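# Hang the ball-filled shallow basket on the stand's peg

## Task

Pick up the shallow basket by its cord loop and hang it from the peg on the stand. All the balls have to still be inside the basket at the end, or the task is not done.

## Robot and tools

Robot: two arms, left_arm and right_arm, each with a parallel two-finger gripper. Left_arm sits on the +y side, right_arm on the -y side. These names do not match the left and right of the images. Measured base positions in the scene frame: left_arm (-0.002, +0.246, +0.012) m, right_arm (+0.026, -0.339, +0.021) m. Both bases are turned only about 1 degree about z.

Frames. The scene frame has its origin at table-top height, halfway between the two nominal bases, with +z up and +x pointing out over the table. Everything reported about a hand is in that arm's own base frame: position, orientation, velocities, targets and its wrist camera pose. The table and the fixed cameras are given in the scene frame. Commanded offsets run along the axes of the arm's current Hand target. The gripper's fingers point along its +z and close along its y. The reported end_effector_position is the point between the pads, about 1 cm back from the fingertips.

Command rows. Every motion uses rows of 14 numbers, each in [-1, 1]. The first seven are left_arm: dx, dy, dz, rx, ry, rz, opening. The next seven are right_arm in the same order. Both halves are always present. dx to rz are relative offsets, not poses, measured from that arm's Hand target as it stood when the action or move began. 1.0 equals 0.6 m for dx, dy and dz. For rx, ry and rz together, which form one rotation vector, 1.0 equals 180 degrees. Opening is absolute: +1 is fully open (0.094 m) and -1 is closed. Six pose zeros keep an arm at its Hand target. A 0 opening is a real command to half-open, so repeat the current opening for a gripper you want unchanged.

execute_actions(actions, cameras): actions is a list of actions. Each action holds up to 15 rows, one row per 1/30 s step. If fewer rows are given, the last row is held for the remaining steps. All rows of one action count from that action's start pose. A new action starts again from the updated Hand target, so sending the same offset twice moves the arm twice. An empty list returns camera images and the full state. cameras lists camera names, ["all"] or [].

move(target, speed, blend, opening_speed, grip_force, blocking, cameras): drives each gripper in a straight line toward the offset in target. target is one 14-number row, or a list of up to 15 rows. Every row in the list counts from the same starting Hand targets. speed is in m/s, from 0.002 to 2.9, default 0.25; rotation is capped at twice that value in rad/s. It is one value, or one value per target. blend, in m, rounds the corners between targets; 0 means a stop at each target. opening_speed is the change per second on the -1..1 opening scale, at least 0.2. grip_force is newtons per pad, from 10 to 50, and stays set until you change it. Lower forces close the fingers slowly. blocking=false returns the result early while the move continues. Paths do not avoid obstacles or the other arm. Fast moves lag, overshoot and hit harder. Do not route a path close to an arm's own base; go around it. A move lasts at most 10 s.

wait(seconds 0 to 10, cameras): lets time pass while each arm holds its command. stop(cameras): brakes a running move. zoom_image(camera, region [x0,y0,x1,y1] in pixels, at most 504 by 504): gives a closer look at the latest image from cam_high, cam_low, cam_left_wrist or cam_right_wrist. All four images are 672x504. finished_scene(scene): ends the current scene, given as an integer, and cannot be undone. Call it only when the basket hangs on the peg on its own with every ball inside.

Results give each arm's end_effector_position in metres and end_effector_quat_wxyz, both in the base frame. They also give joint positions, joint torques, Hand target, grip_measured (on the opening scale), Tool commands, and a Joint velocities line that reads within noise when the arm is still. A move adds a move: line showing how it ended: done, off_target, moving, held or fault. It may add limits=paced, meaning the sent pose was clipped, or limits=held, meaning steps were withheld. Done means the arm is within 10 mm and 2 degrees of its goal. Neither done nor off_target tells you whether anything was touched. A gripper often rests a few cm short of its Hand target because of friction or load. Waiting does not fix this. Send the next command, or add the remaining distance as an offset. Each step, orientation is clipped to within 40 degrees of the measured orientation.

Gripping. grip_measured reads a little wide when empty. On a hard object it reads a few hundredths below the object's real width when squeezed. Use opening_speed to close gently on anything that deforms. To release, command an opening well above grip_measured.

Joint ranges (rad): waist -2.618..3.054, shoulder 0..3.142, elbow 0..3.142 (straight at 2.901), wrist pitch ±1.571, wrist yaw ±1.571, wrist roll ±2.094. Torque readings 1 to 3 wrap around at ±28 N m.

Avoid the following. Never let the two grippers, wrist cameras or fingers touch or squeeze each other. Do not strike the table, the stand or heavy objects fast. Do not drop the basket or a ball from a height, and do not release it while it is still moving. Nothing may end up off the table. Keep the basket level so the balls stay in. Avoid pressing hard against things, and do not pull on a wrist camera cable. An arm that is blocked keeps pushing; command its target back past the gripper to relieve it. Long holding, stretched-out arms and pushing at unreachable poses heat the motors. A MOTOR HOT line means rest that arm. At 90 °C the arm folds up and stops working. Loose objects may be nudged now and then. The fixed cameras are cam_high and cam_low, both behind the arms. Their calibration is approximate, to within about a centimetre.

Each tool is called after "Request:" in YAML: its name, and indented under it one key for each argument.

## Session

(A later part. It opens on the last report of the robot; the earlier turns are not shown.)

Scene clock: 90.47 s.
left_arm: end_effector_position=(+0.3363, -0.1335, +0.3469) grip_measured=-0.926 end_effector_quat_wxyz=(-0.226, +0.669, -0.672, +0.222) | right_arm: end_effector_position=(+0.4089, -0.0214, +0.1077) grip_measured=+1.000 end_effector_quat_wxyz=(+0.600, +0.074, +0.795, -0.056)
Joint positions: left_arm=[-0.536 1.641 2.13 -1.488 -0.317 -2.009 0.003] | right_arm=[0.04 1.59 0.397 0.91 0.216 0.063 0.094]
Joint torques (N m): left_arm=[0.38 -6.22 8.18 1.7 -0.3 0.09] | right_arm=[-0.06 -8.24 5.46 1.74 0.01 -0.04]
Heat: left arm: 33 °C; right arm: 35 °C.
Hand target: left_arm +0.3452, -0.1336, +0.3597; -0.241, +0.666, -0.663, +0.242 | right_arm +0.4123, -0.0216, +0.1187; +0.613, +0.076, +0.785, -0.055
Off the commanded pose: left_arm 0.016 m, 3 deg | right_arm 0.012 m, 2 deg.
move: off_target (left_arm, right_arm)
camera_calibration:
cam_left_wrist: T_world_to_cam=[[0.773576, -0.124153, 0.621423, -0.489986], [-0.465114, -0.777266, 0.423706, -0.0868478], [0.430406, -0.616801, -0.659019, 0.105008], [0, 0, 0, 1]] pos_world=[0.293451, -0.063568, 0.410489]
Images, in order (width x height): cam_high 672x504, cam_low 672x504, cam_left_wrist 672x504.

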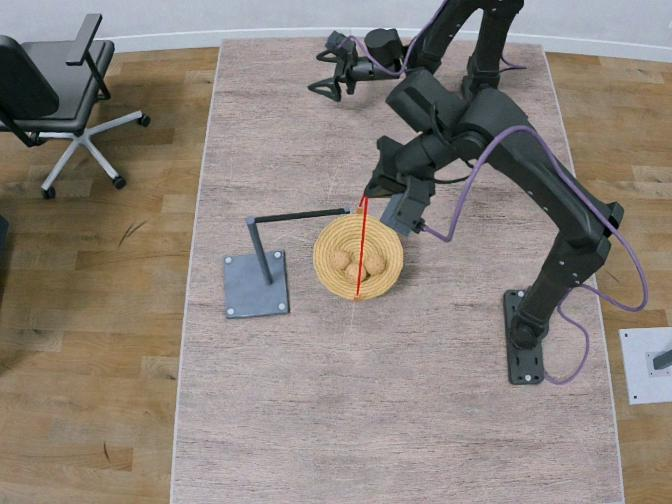

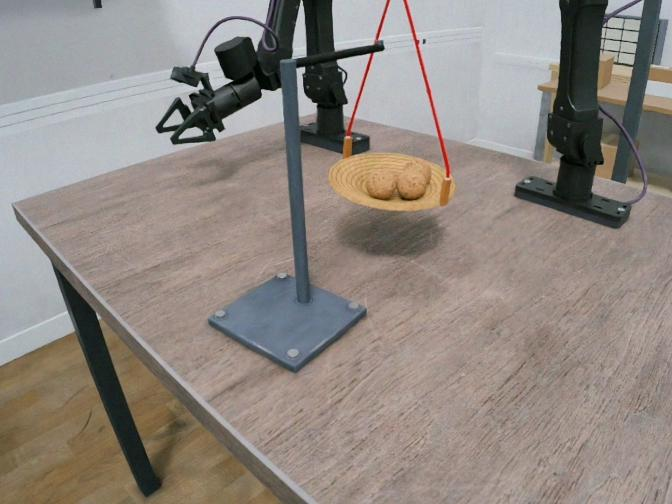

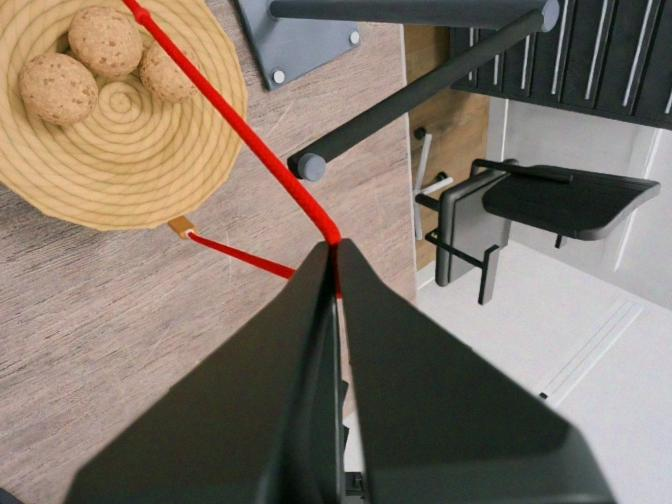

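Request:
move:
  target: [0.015,-0.089,0.075,0,0,0,-1,0,0,0,0,0,0,1]
  speed: 0.04
  cameras: ["cam_high","cam_low","cam_left_wrist"]

Request:
zoom_image:
  camera: "cam_high"
  region: [230, 100, 450, 320]

Request:
zoom_image:
  camera: "cam_low"
  region: [260, 0, 480, 220]

Scene clock: 93.70 s.
left_arm: end_effector_position=(+0.4082, -0.1439, +0.3518) grip_measured=-0.926 end_effector_quat_wxyz=(-0.229, +0.668, -0.669, +0.232) | right_arm: end_effector_position=(+0.4089, -0.0214, +0.1077) grip_measured=+1.000 end_effector_quat_wxyz=(+0.600, +0.074, +0.795, -0.056)
Joint positions: left_arm=[-0.452 1.973 2.585 -1.569 -0.268 -1.937 0.003] | right_arm=[0.04 1.59 0.397 0.91 0.216 0.063 0.094]
Joint torques (N m): left_arm=[0.36 -8.5 7.49 1.64 -0.24 0.09] | right_arm=[0.09 -8.34 5.48 1.77 0.09 0.02]
Heat: left arm: 33 °C; right arm: 35 °C.
Hand target: left_arm +0.4150, -0.1424, +0.3592; -0.241, +0.666, -0.664, +0.241 | right_arm +0.4123, -0.0216, +0.1187; +0.613, +0.076, +0.785, -0.055
Off the commanded pose: left_arm 0.010 m, 2 deg | right_arm 0.012 m, 2 deg.
move: off_target (right_arm)
camera_calibration:
cam_left_wrist: T_world_to_cam=[[0.762499, -0.117167, 0.636291, -0.549589], [-0.472465, -0.772719, 0.423889, -0.0599891], [0.442009, -0.62384, -0.644555, 0.0600585], [0, 0, 0, 1]] pos_world=[0.364172, -0.0732817, 0.413839]
Images, in order (width x height): cam_high 672x504, cam_low 672x504, cam_left_wrist 672x504.

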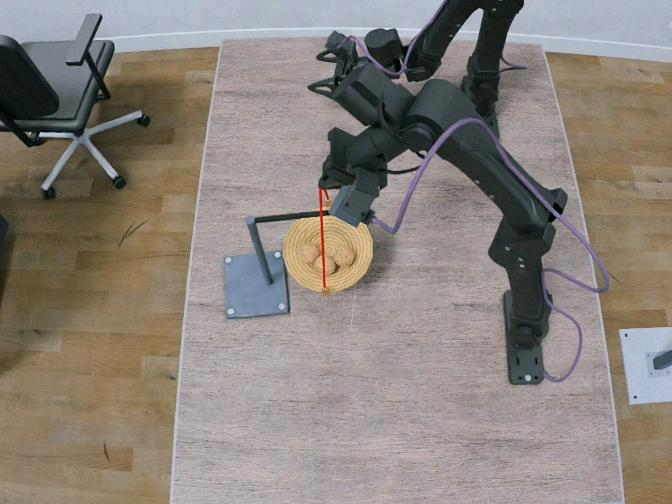

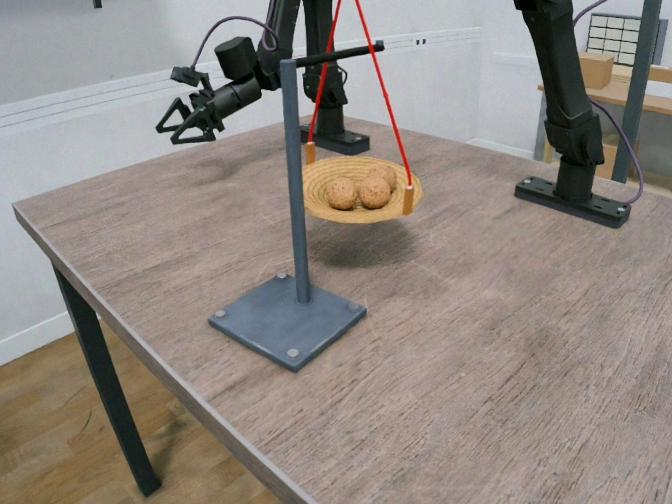

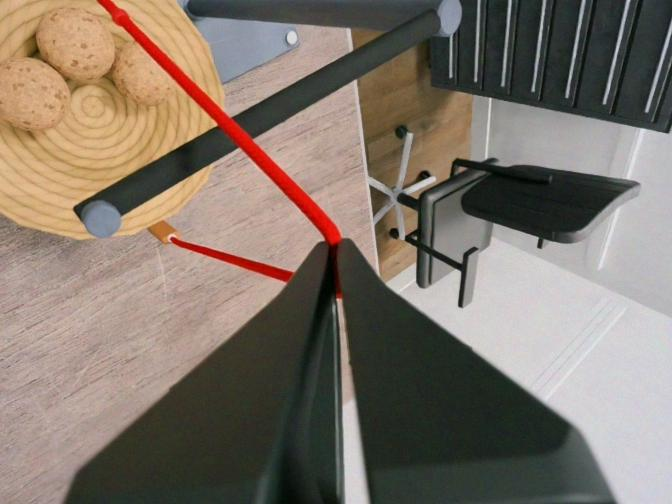

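Scaled by 2.291.

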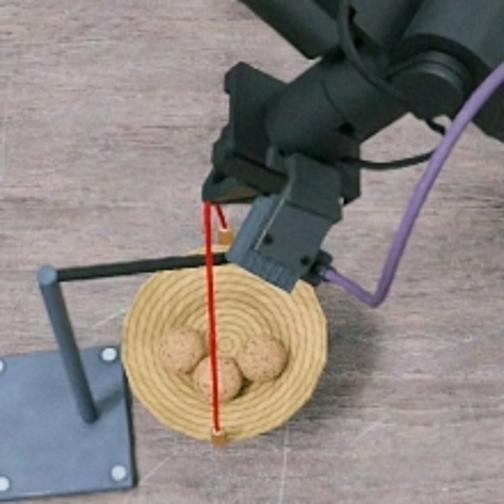

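Scaled by 2.291.

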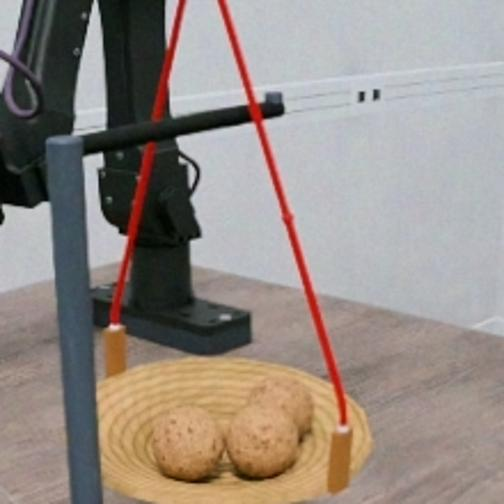

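Request:
move:
  target: [0,0.043,0.051,0,0,0,-1,0,0,0,0,0,0,1]
  speed: 0.04
  cameras: ["cam_high","cam_low","cam_left_wrist"]

Request:
zoom_image:
  camera: "cam_low"
  region: [260, 0, 480, 220]

Scene clock: 95.73 s.
left_arm: end_effector_position=(+0.4177, -0.1484, +0.2948) grip_measured=-0.926 end_effector_quat_wxyz=(-0.222, +0.671, -0.675, +0.212) | right_arm: end_effector_position=(+0.4089, -0.0214, +0.1077) grip_measured=+1.000 end_effector_quat_wxyz=(+0.600, +0.074, +0.795, -0.056)
Joint positions: left_arm=[-0.452 1.844 2.135 -1.291 -0.268 -1.937 0.003] | right_arm=[0.04 1.59 0.397 0.91 0.216 0.063 0.094]
Joint torques (N m): left_arm=[0.28 -14.52 4.89 1.73 -0.26 0.07] | right_arm=[-0.12 -8.08 5.15 1.81 0.06 -0.01]
Heat: left arm: 33 °C; right arm: 35 °C.
Hand target: left_arm +0.4147, -0.1424, +0.3193; -0.241, +0.666, -0.664, +0.241 | right_arm +0.4123, -0.0216, +0.1187; +0.613, +0.076, +0.785, -0.055
Off the commanded pose: left_arm 0.025 m, 4 deg | right_arm 0.012 m, 2 deg.
move: off_target (left_arm, right_arm)
camera_calibration:
cam_left_wrist: T_world_to_cam=[[0.787038, -0.128742, 0.603322, -0.523351], [-0.455507, -0.780817, 0.427596, -0.0442351], [0.416034, -0.611351, -0.673175, 0.037552], [0, 0, 0, 1]] pos_world=[0.376124, -0.0789592, 0.359943]
Images, in order (width x height): cam_high 672x504, cam_low 672x504, cam_left_wrist 672x504.

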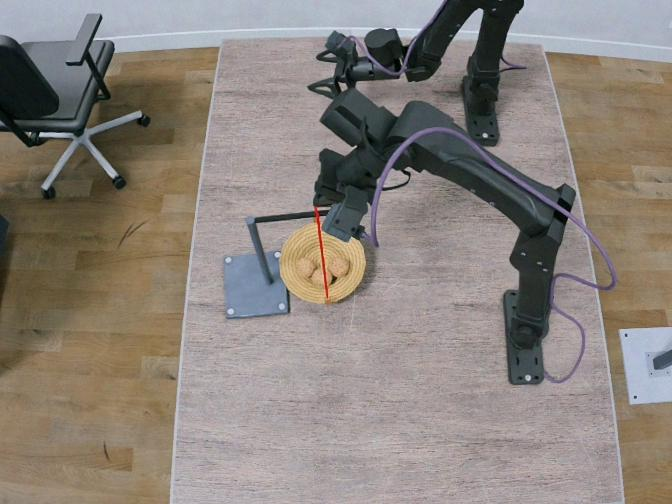

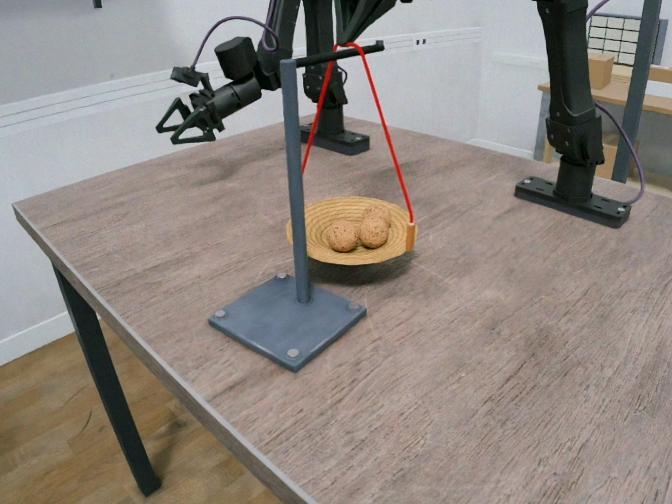

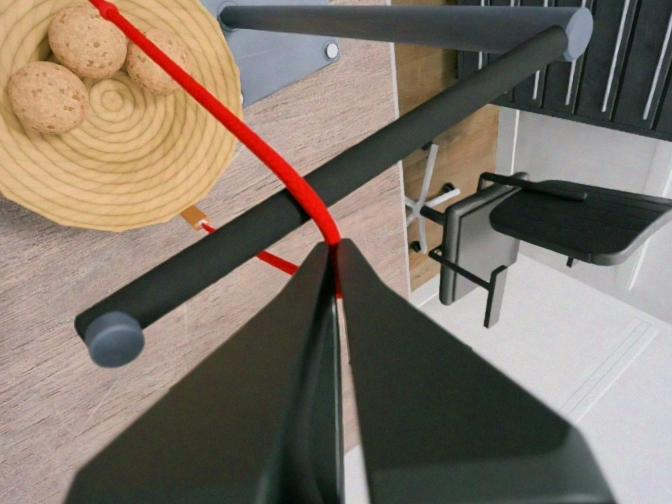

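Scaled by 2.291.

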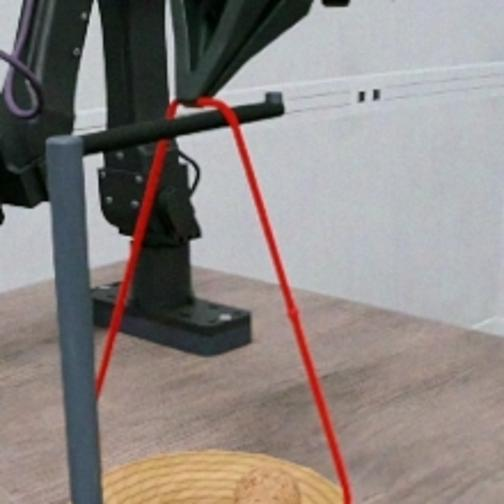

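Request:
move:
  target: [-0.02,-0.003,-0.003,0,0,0,-1,0,0,0,0,0,0,1]
  speed: 0.03
  cameras: ["cam_high","cam_low","cam_left_wrist"]

Request:
zoom_image:
  camera: "cam_low"
  region: [290, 0, 410, 120]

Request:
zoom_image:
  camera: "cam_high"
  region: [270, 170, 370, 270]

Scene clock: 97.20 s.
left_arm: end_effector_position=(+0.4192, -0.1369, +0.2961) grip_measured=-0.926 end_effector_quat_wxyz=(-0.221, +0.672, -0.675, +0.212) | right_arm: end_effector_position=(+0.4089, -0.0214, +0.1077) grip_measured=+1.000 end_effector_quat_wxyz=(+0.600, +0.074, +0.795, -0.056)
Joint positions: left_arm=[-0.419 1.83 2.12 -1.284 -0.25 -1.911 0.003] | right_arm=[0.04 1.59 0.397 0.91 0.216 0.063 0.094]
Joint torques (N m): left_arm=[0.35 -14.53 5.16 1.69 -0.26 0.08] | right_arm=[0.27 -7.86 5.46 1.79 0.04 -0.02]
Heat: left arm: 33 °C; right arm: 35 °C.
Hand target: left_arm +0.4150, -0.1304, +0.3218; -0.241, +0.666, -0.664, +0.241 | right_arm +0.4123, -0.0216, +0.1187; +0.613, +0.076, +0.785, -0.055
Off the commanded pose: left_arm 0.027 m, 4 deg | right_arm 0.012 m, 2 deg.
move: off_target (left_arm, right_arm)
camera_calibration:
cam_left_wrist: T_world_to_cam=[[0.7876, -0.126201, 0.603124, -0.52368], [-0.453897, -0.780791, 0.429352, -0.0362881], [0.41673, -0.611914, -0.672234, 0.0440552], [0, 0, 0, 1]] pos_world=[0.37762, -0.0674645, 0.36104]
Images, in order (width x height): cam_high 672x504, cam_low 672x504, cam_left_wrist 672x504.

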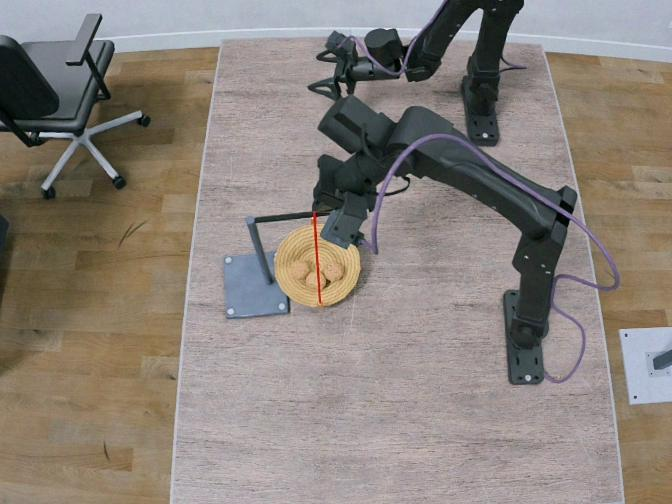

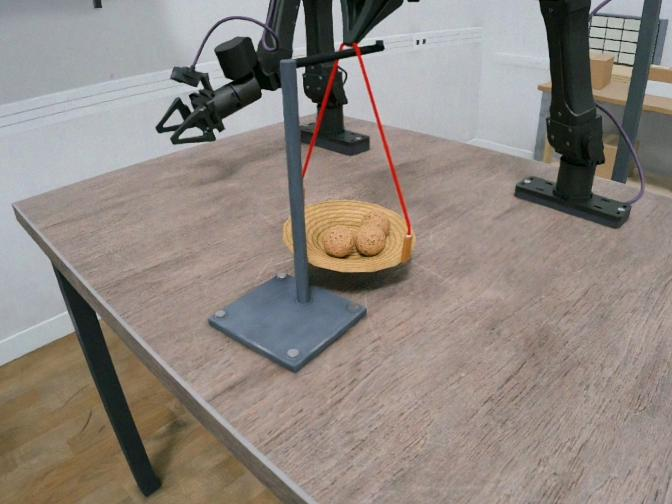

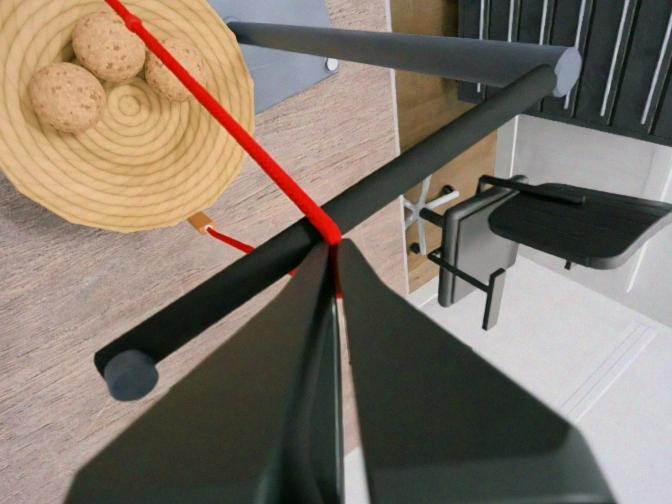

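Scaled by 4.200.

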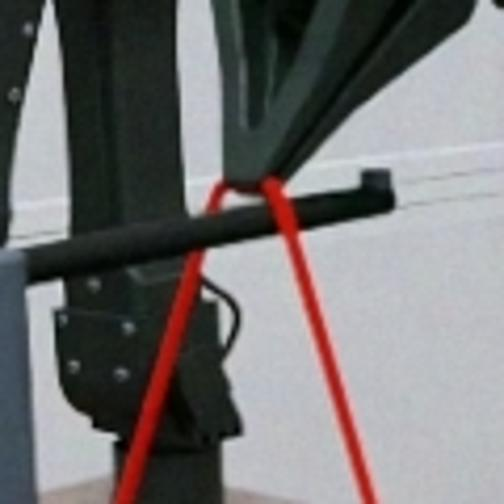

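Scaled by 5.040.

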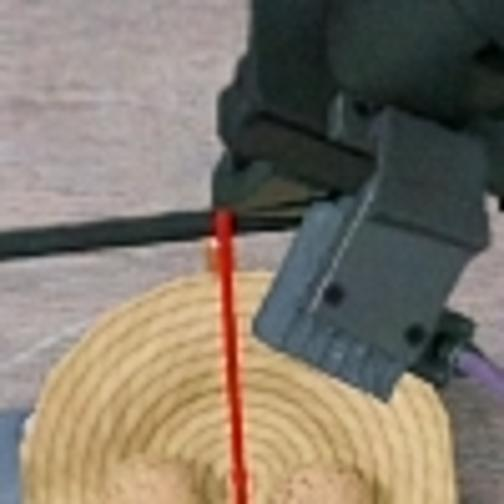

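Request:
move:
  target: [0,0.012,0.015,0,0,0,-1,0,0,0,0,0,0,1]
  speed: 0.02
  cameras: ["cam_low","cam_left_wrist"]

Request:
zoom_image:
  camera: "cam_low"
  region: [290, 0, 410, 120]

Scene clock: 98.30 s.
left_arm: end_effector_position=(+0.4191, -0.1370, +0.2942) grip_measured=-0.927 end_effector_quat_wxyz=(-0.226, +0.670, -0.671, +0.225) | right_arm: end_effector_position=(+0.4089, -0.0214, +0.1077) grip_measured=+1.000 end_effector_quat_wxyz=(+0.600, +0.074, +0.795, -0.056)
Joint positions: left_arm=[-0.419 1.788 2.04 -1.217 -0.249 -1.91 0.003] | right_arm=[0.04 1.59 0.397 0.91 0.216 0.063 0.094]
Joint torques (N m): left_arm=[0.38 -13.03 4.6 1.65 -0.23 0.09] | right_arm=[0.23 -7.94 5.2 1.79 0.08 -0.05]
Heat: left arm: 33 °C; right arm: 35 °C.
Hand target: left_arm +0.4153, -0.1305, +0.3102; -0.241, +0.666, -0.664, +0.241 | right_arm +0.4123, -0.0216, +0.1187; +0.613, +0.076, +0.785, -0.055
Off the commanded pose: left_arm 0.018 m, 3 deg | right_arm 0.012 m, 2 deg.
move: off_target (left_arm, right_arm)
camera_calibration:
cam_left_wrist: T_world_to_cam=[[0.771346, -0.119672, 0.625063, -0.521299], [-0.465768, -0.77545, 0.426307, -0.0289828], [0.433689, -0.619964, -0.65388, 0.0291671], [0, 0, 0, 1]] pos_world=[0.375953, -0.066777, 0.357272]
Images, in order (width x height): cam_low 672x504, cam_left_wrist 672x504.

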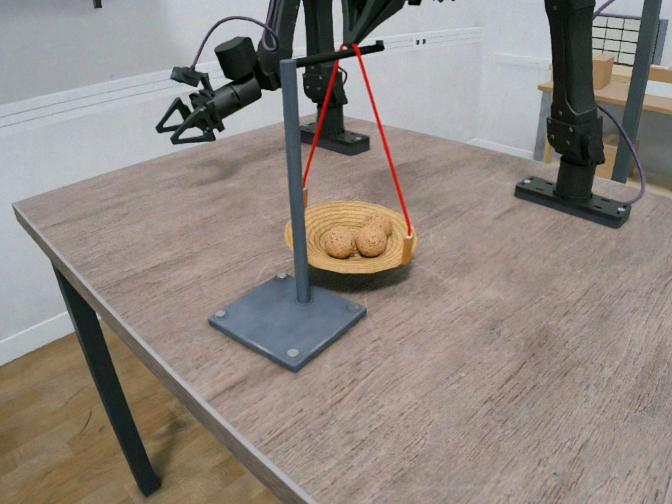

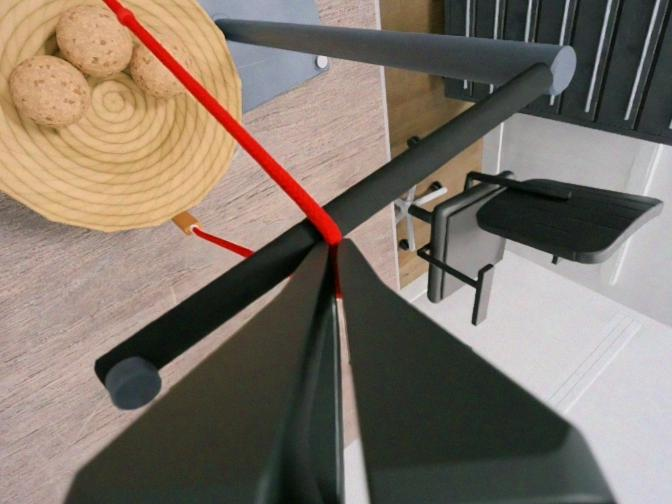

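Scaled by 4.200.

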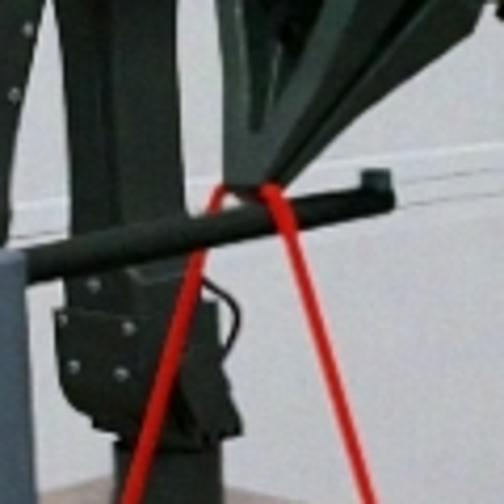

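Request:
move:
  target: [0,0,0,0,0,0,-0.8,0,0,0,0,0,0,1]
  opening_speed: 0.2
  cameras: ["cam_low","cam_left_wrist"]

Request:
zoom_image:
  camera: "cam_low"
  region: [290, 0, 410, 120]

Scene clock: 99.70 s.
left_arm: end_effector_position=(+0.4209, -0.1374, +0.2957) grip_measured=-0.803 end_effector_quat_wxyz=(-0.228, +0.669, -0.669, +0.229) | right_arm: end_effector_position=(+0.4089, -0.0214, +0.1077) grip_measured=+1.000 end_effector_quat_wxyz=(+0.600, +0.074, +0.795, -0.056)
Joint positions: left_arm=[-0.419 1.788 2.04 -1.208 -0.251 -1.91 0.009] | right_arm=[0.04 1.59 0.397 0.91 0.216 0.063 0.094]
Joint torques (N m): left_arm=[0.38 -13.04 4.6 1.57 -0.21 0.09] | right_arm=[0.03 -8.13 5.16 1.8 -0.02 0.02]
Heat: left arm: 33 °C; right arm: 35 °C.
Hand target: left_arm +0.4152, -0.1304, +0.3104; -0.241, +0.666, -0.663, +0.241 | right_arm +0.4123, -0.0216, +0.1187; +0.613, +0.076, +0.785, -0.055
Off the commanded pose: left_arm 0.017 m, 2 deg | right_arm 0.012 m, 2 deg.
move: off_target (left_arm, right_arm)
camera_calibration:
cam_left_wrist: T_world_to_cam=[[0.765563, -0.117651, 0.632512, -0.523005], [-0.469128, -0.774863, 0.423681, -0.0267994], [0.440264, -0.621084, -0.648401, 0.0246617], [0, 0, 0, 1]] pos_world=[0.376963, -0.0669812, 0.358152]
Images, in order (width x height): cam_low 672x504, cam_left_wrist 672x504.

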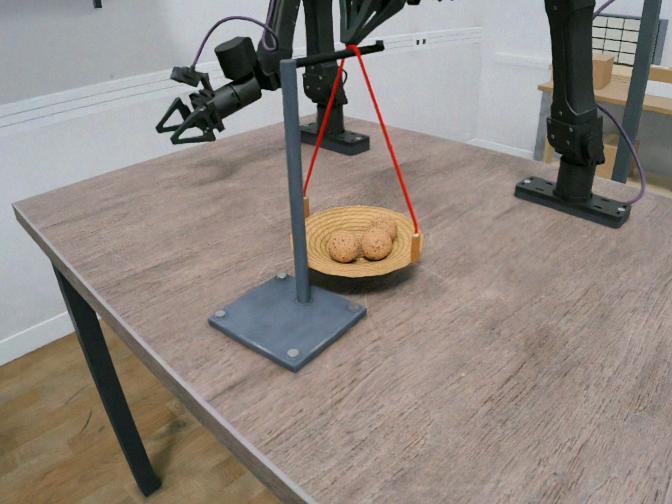

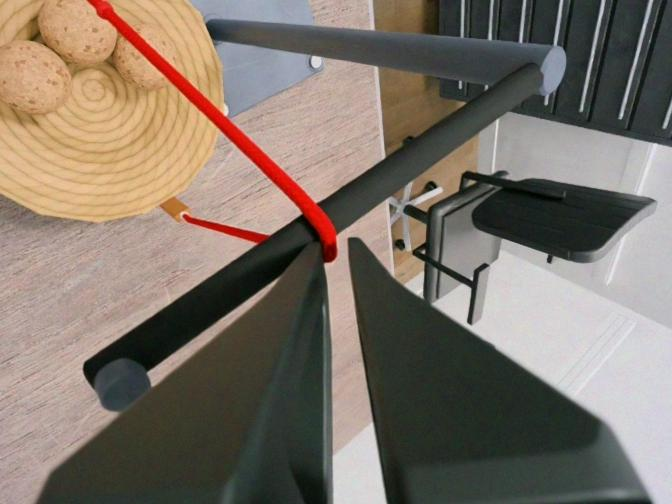

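Scaled by 4.200.

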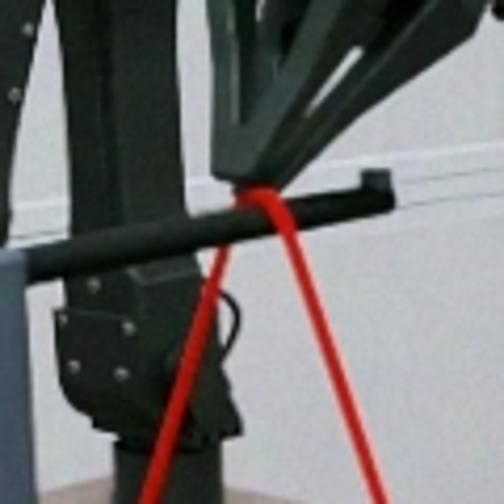

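Request:
move:
  target: [0,0,-0.1,0,0,0,-0.7,0,0,0,0,0,0,1]
  speed: 0.04
  cameras: ["cam_low","cam_left_wrist"]

Scene clock: 102.20 s.
left_arm: end_effector_position=(+0.3838, -0.1356, +0.3330) grip_measured=-0.702 end_effector_quat_wxyz=(-0.224, +0.667, -0.676, +0.219) | right_arm: end_effector_position=(+0.4089, -0.0214, +0.1077) grip_measured=+1.000 end_effector_quat_wxyz=(+0.600, +0.074, +0.795, -0.056)
Joint positions: left_arm=[-0.461 1.777 2.221 -1.43 -0.271 -1.936 0.014] | right_arm=[0.04 1.59 0.397 0.91 0.216 0.063 0.094]
Joint torques (N m): left_arm=[-0.43 -11.56 7.76 1.34 -0.34 -0.08] | right_arm=[0.23 -8.05 5.29 1.76 0.11 -0.04]
Heat: left arm: 33 °C; right arm: 35 °C.
Hand target: left_arm +0.3768, -0.1304, +0.3564; -0.241, +0.666, -0.663, +0.241 | right_arm +0.4123, -0.0216, +0.1187; +0.613, +0.076, +0.785, -0.055
Off the commanded pose: left_arm 0.025 m, 3 deg | right_arm 0.012 m, 2 deg.
move: off_target (left_arm, right_arm)
camera_calibration:
cam_left_wrist: T_world_to_cam=[[0.777262, -0.132377, 0.615094, -0.518788], [-0.467851, -0.77527, 0.424349, -0.0593901], [0.420689, -0.617603, -0.664521, 0.0796126], [0, 0, 0, 1]] pos_world=[0.341956, -0.0655501, 0.397209]
Images, in order (width x height): cam_low 672x504, cam_left_wrist 672x504.

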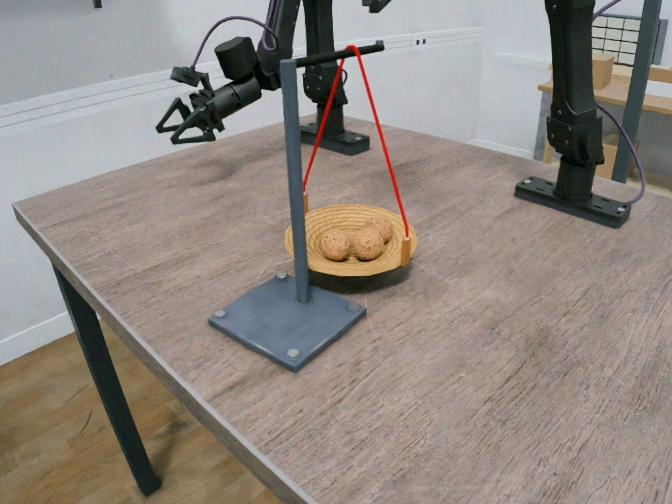

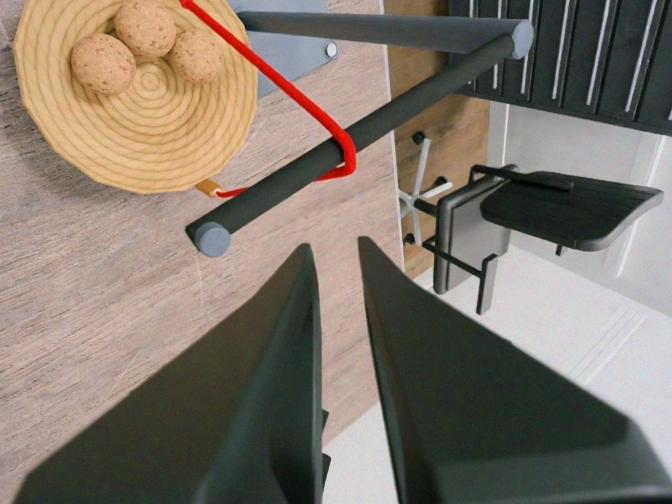

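Hung. Retreat a bit more and check stability.

Request:
move:
  target: [0,0,-0.1,0,0,0,-0.7,0,0,0,0,0,0,1]
  speed: 0.12
  cameras: ["cam_low","cam_high"]

Scene clock: 103.37 s.
left_arm: end_effector_position=(+0.3468, -0.1377, +0.3838) grip_measured=-0.702 end_effector_quat_wxyz=(-0.241, +0.653, -0.670, +0.257) | right_arm: end_effector_position=(+0.4089, -0.0214, +0.1077) grip_measured=+1.000 end_effector_quat_wxyz=(+0.600, +0.074, +0.795, -0.056)
Joint positions: left_arm=[-0.53 1.726 2.372 -1.556 -0.313 -1.968 0.014] | right_arm=[0.04 1.59 0.397 0.91 0.216 0.063 0.094]
Joint torques (N m): left_arm=[-0.36 -10.07 6.3 1.45 -0.33 -0.07] | right_arm=[0.01 -8.02 5.23 1.84 0.13 -0.04]
Heat: left arm: 33 °C; right arm: 35 °C.
Hand target: left_arm +0.3383, -0.1304, +0.4023; -0.241, +0.666, -0.664, +0.241 | right_arm +0.4123, -0.0216, +0.1187; +0.613, +0.076, +0.785, -0.055
Off the commanded pose: left_arm 0.022 m, 2 deg | right_arm 0.012 m, 2 deg.
joint sent to its limit (left arm) — joint 4 (wrist pitch), lower limit. The joint targets are off in orientation, not in position.
move: off_target (left_arm, right_arm)
Images, in order (width x height): cam_high 672x504, cam_low 672x504.

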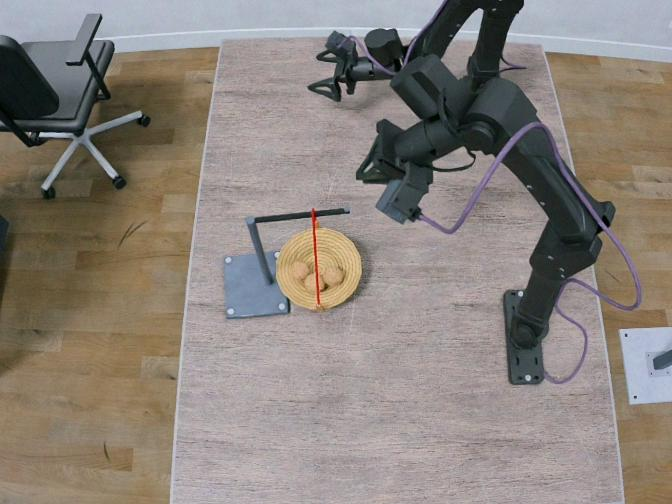

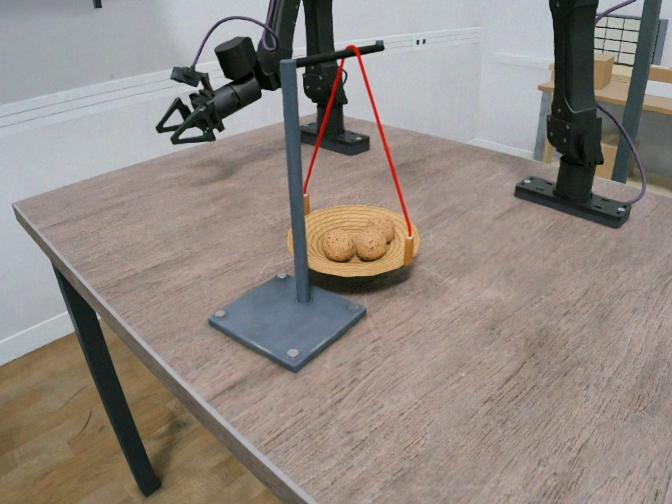

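Request:
finished_scene:
  scene: 2

The scene is finished: the task was done.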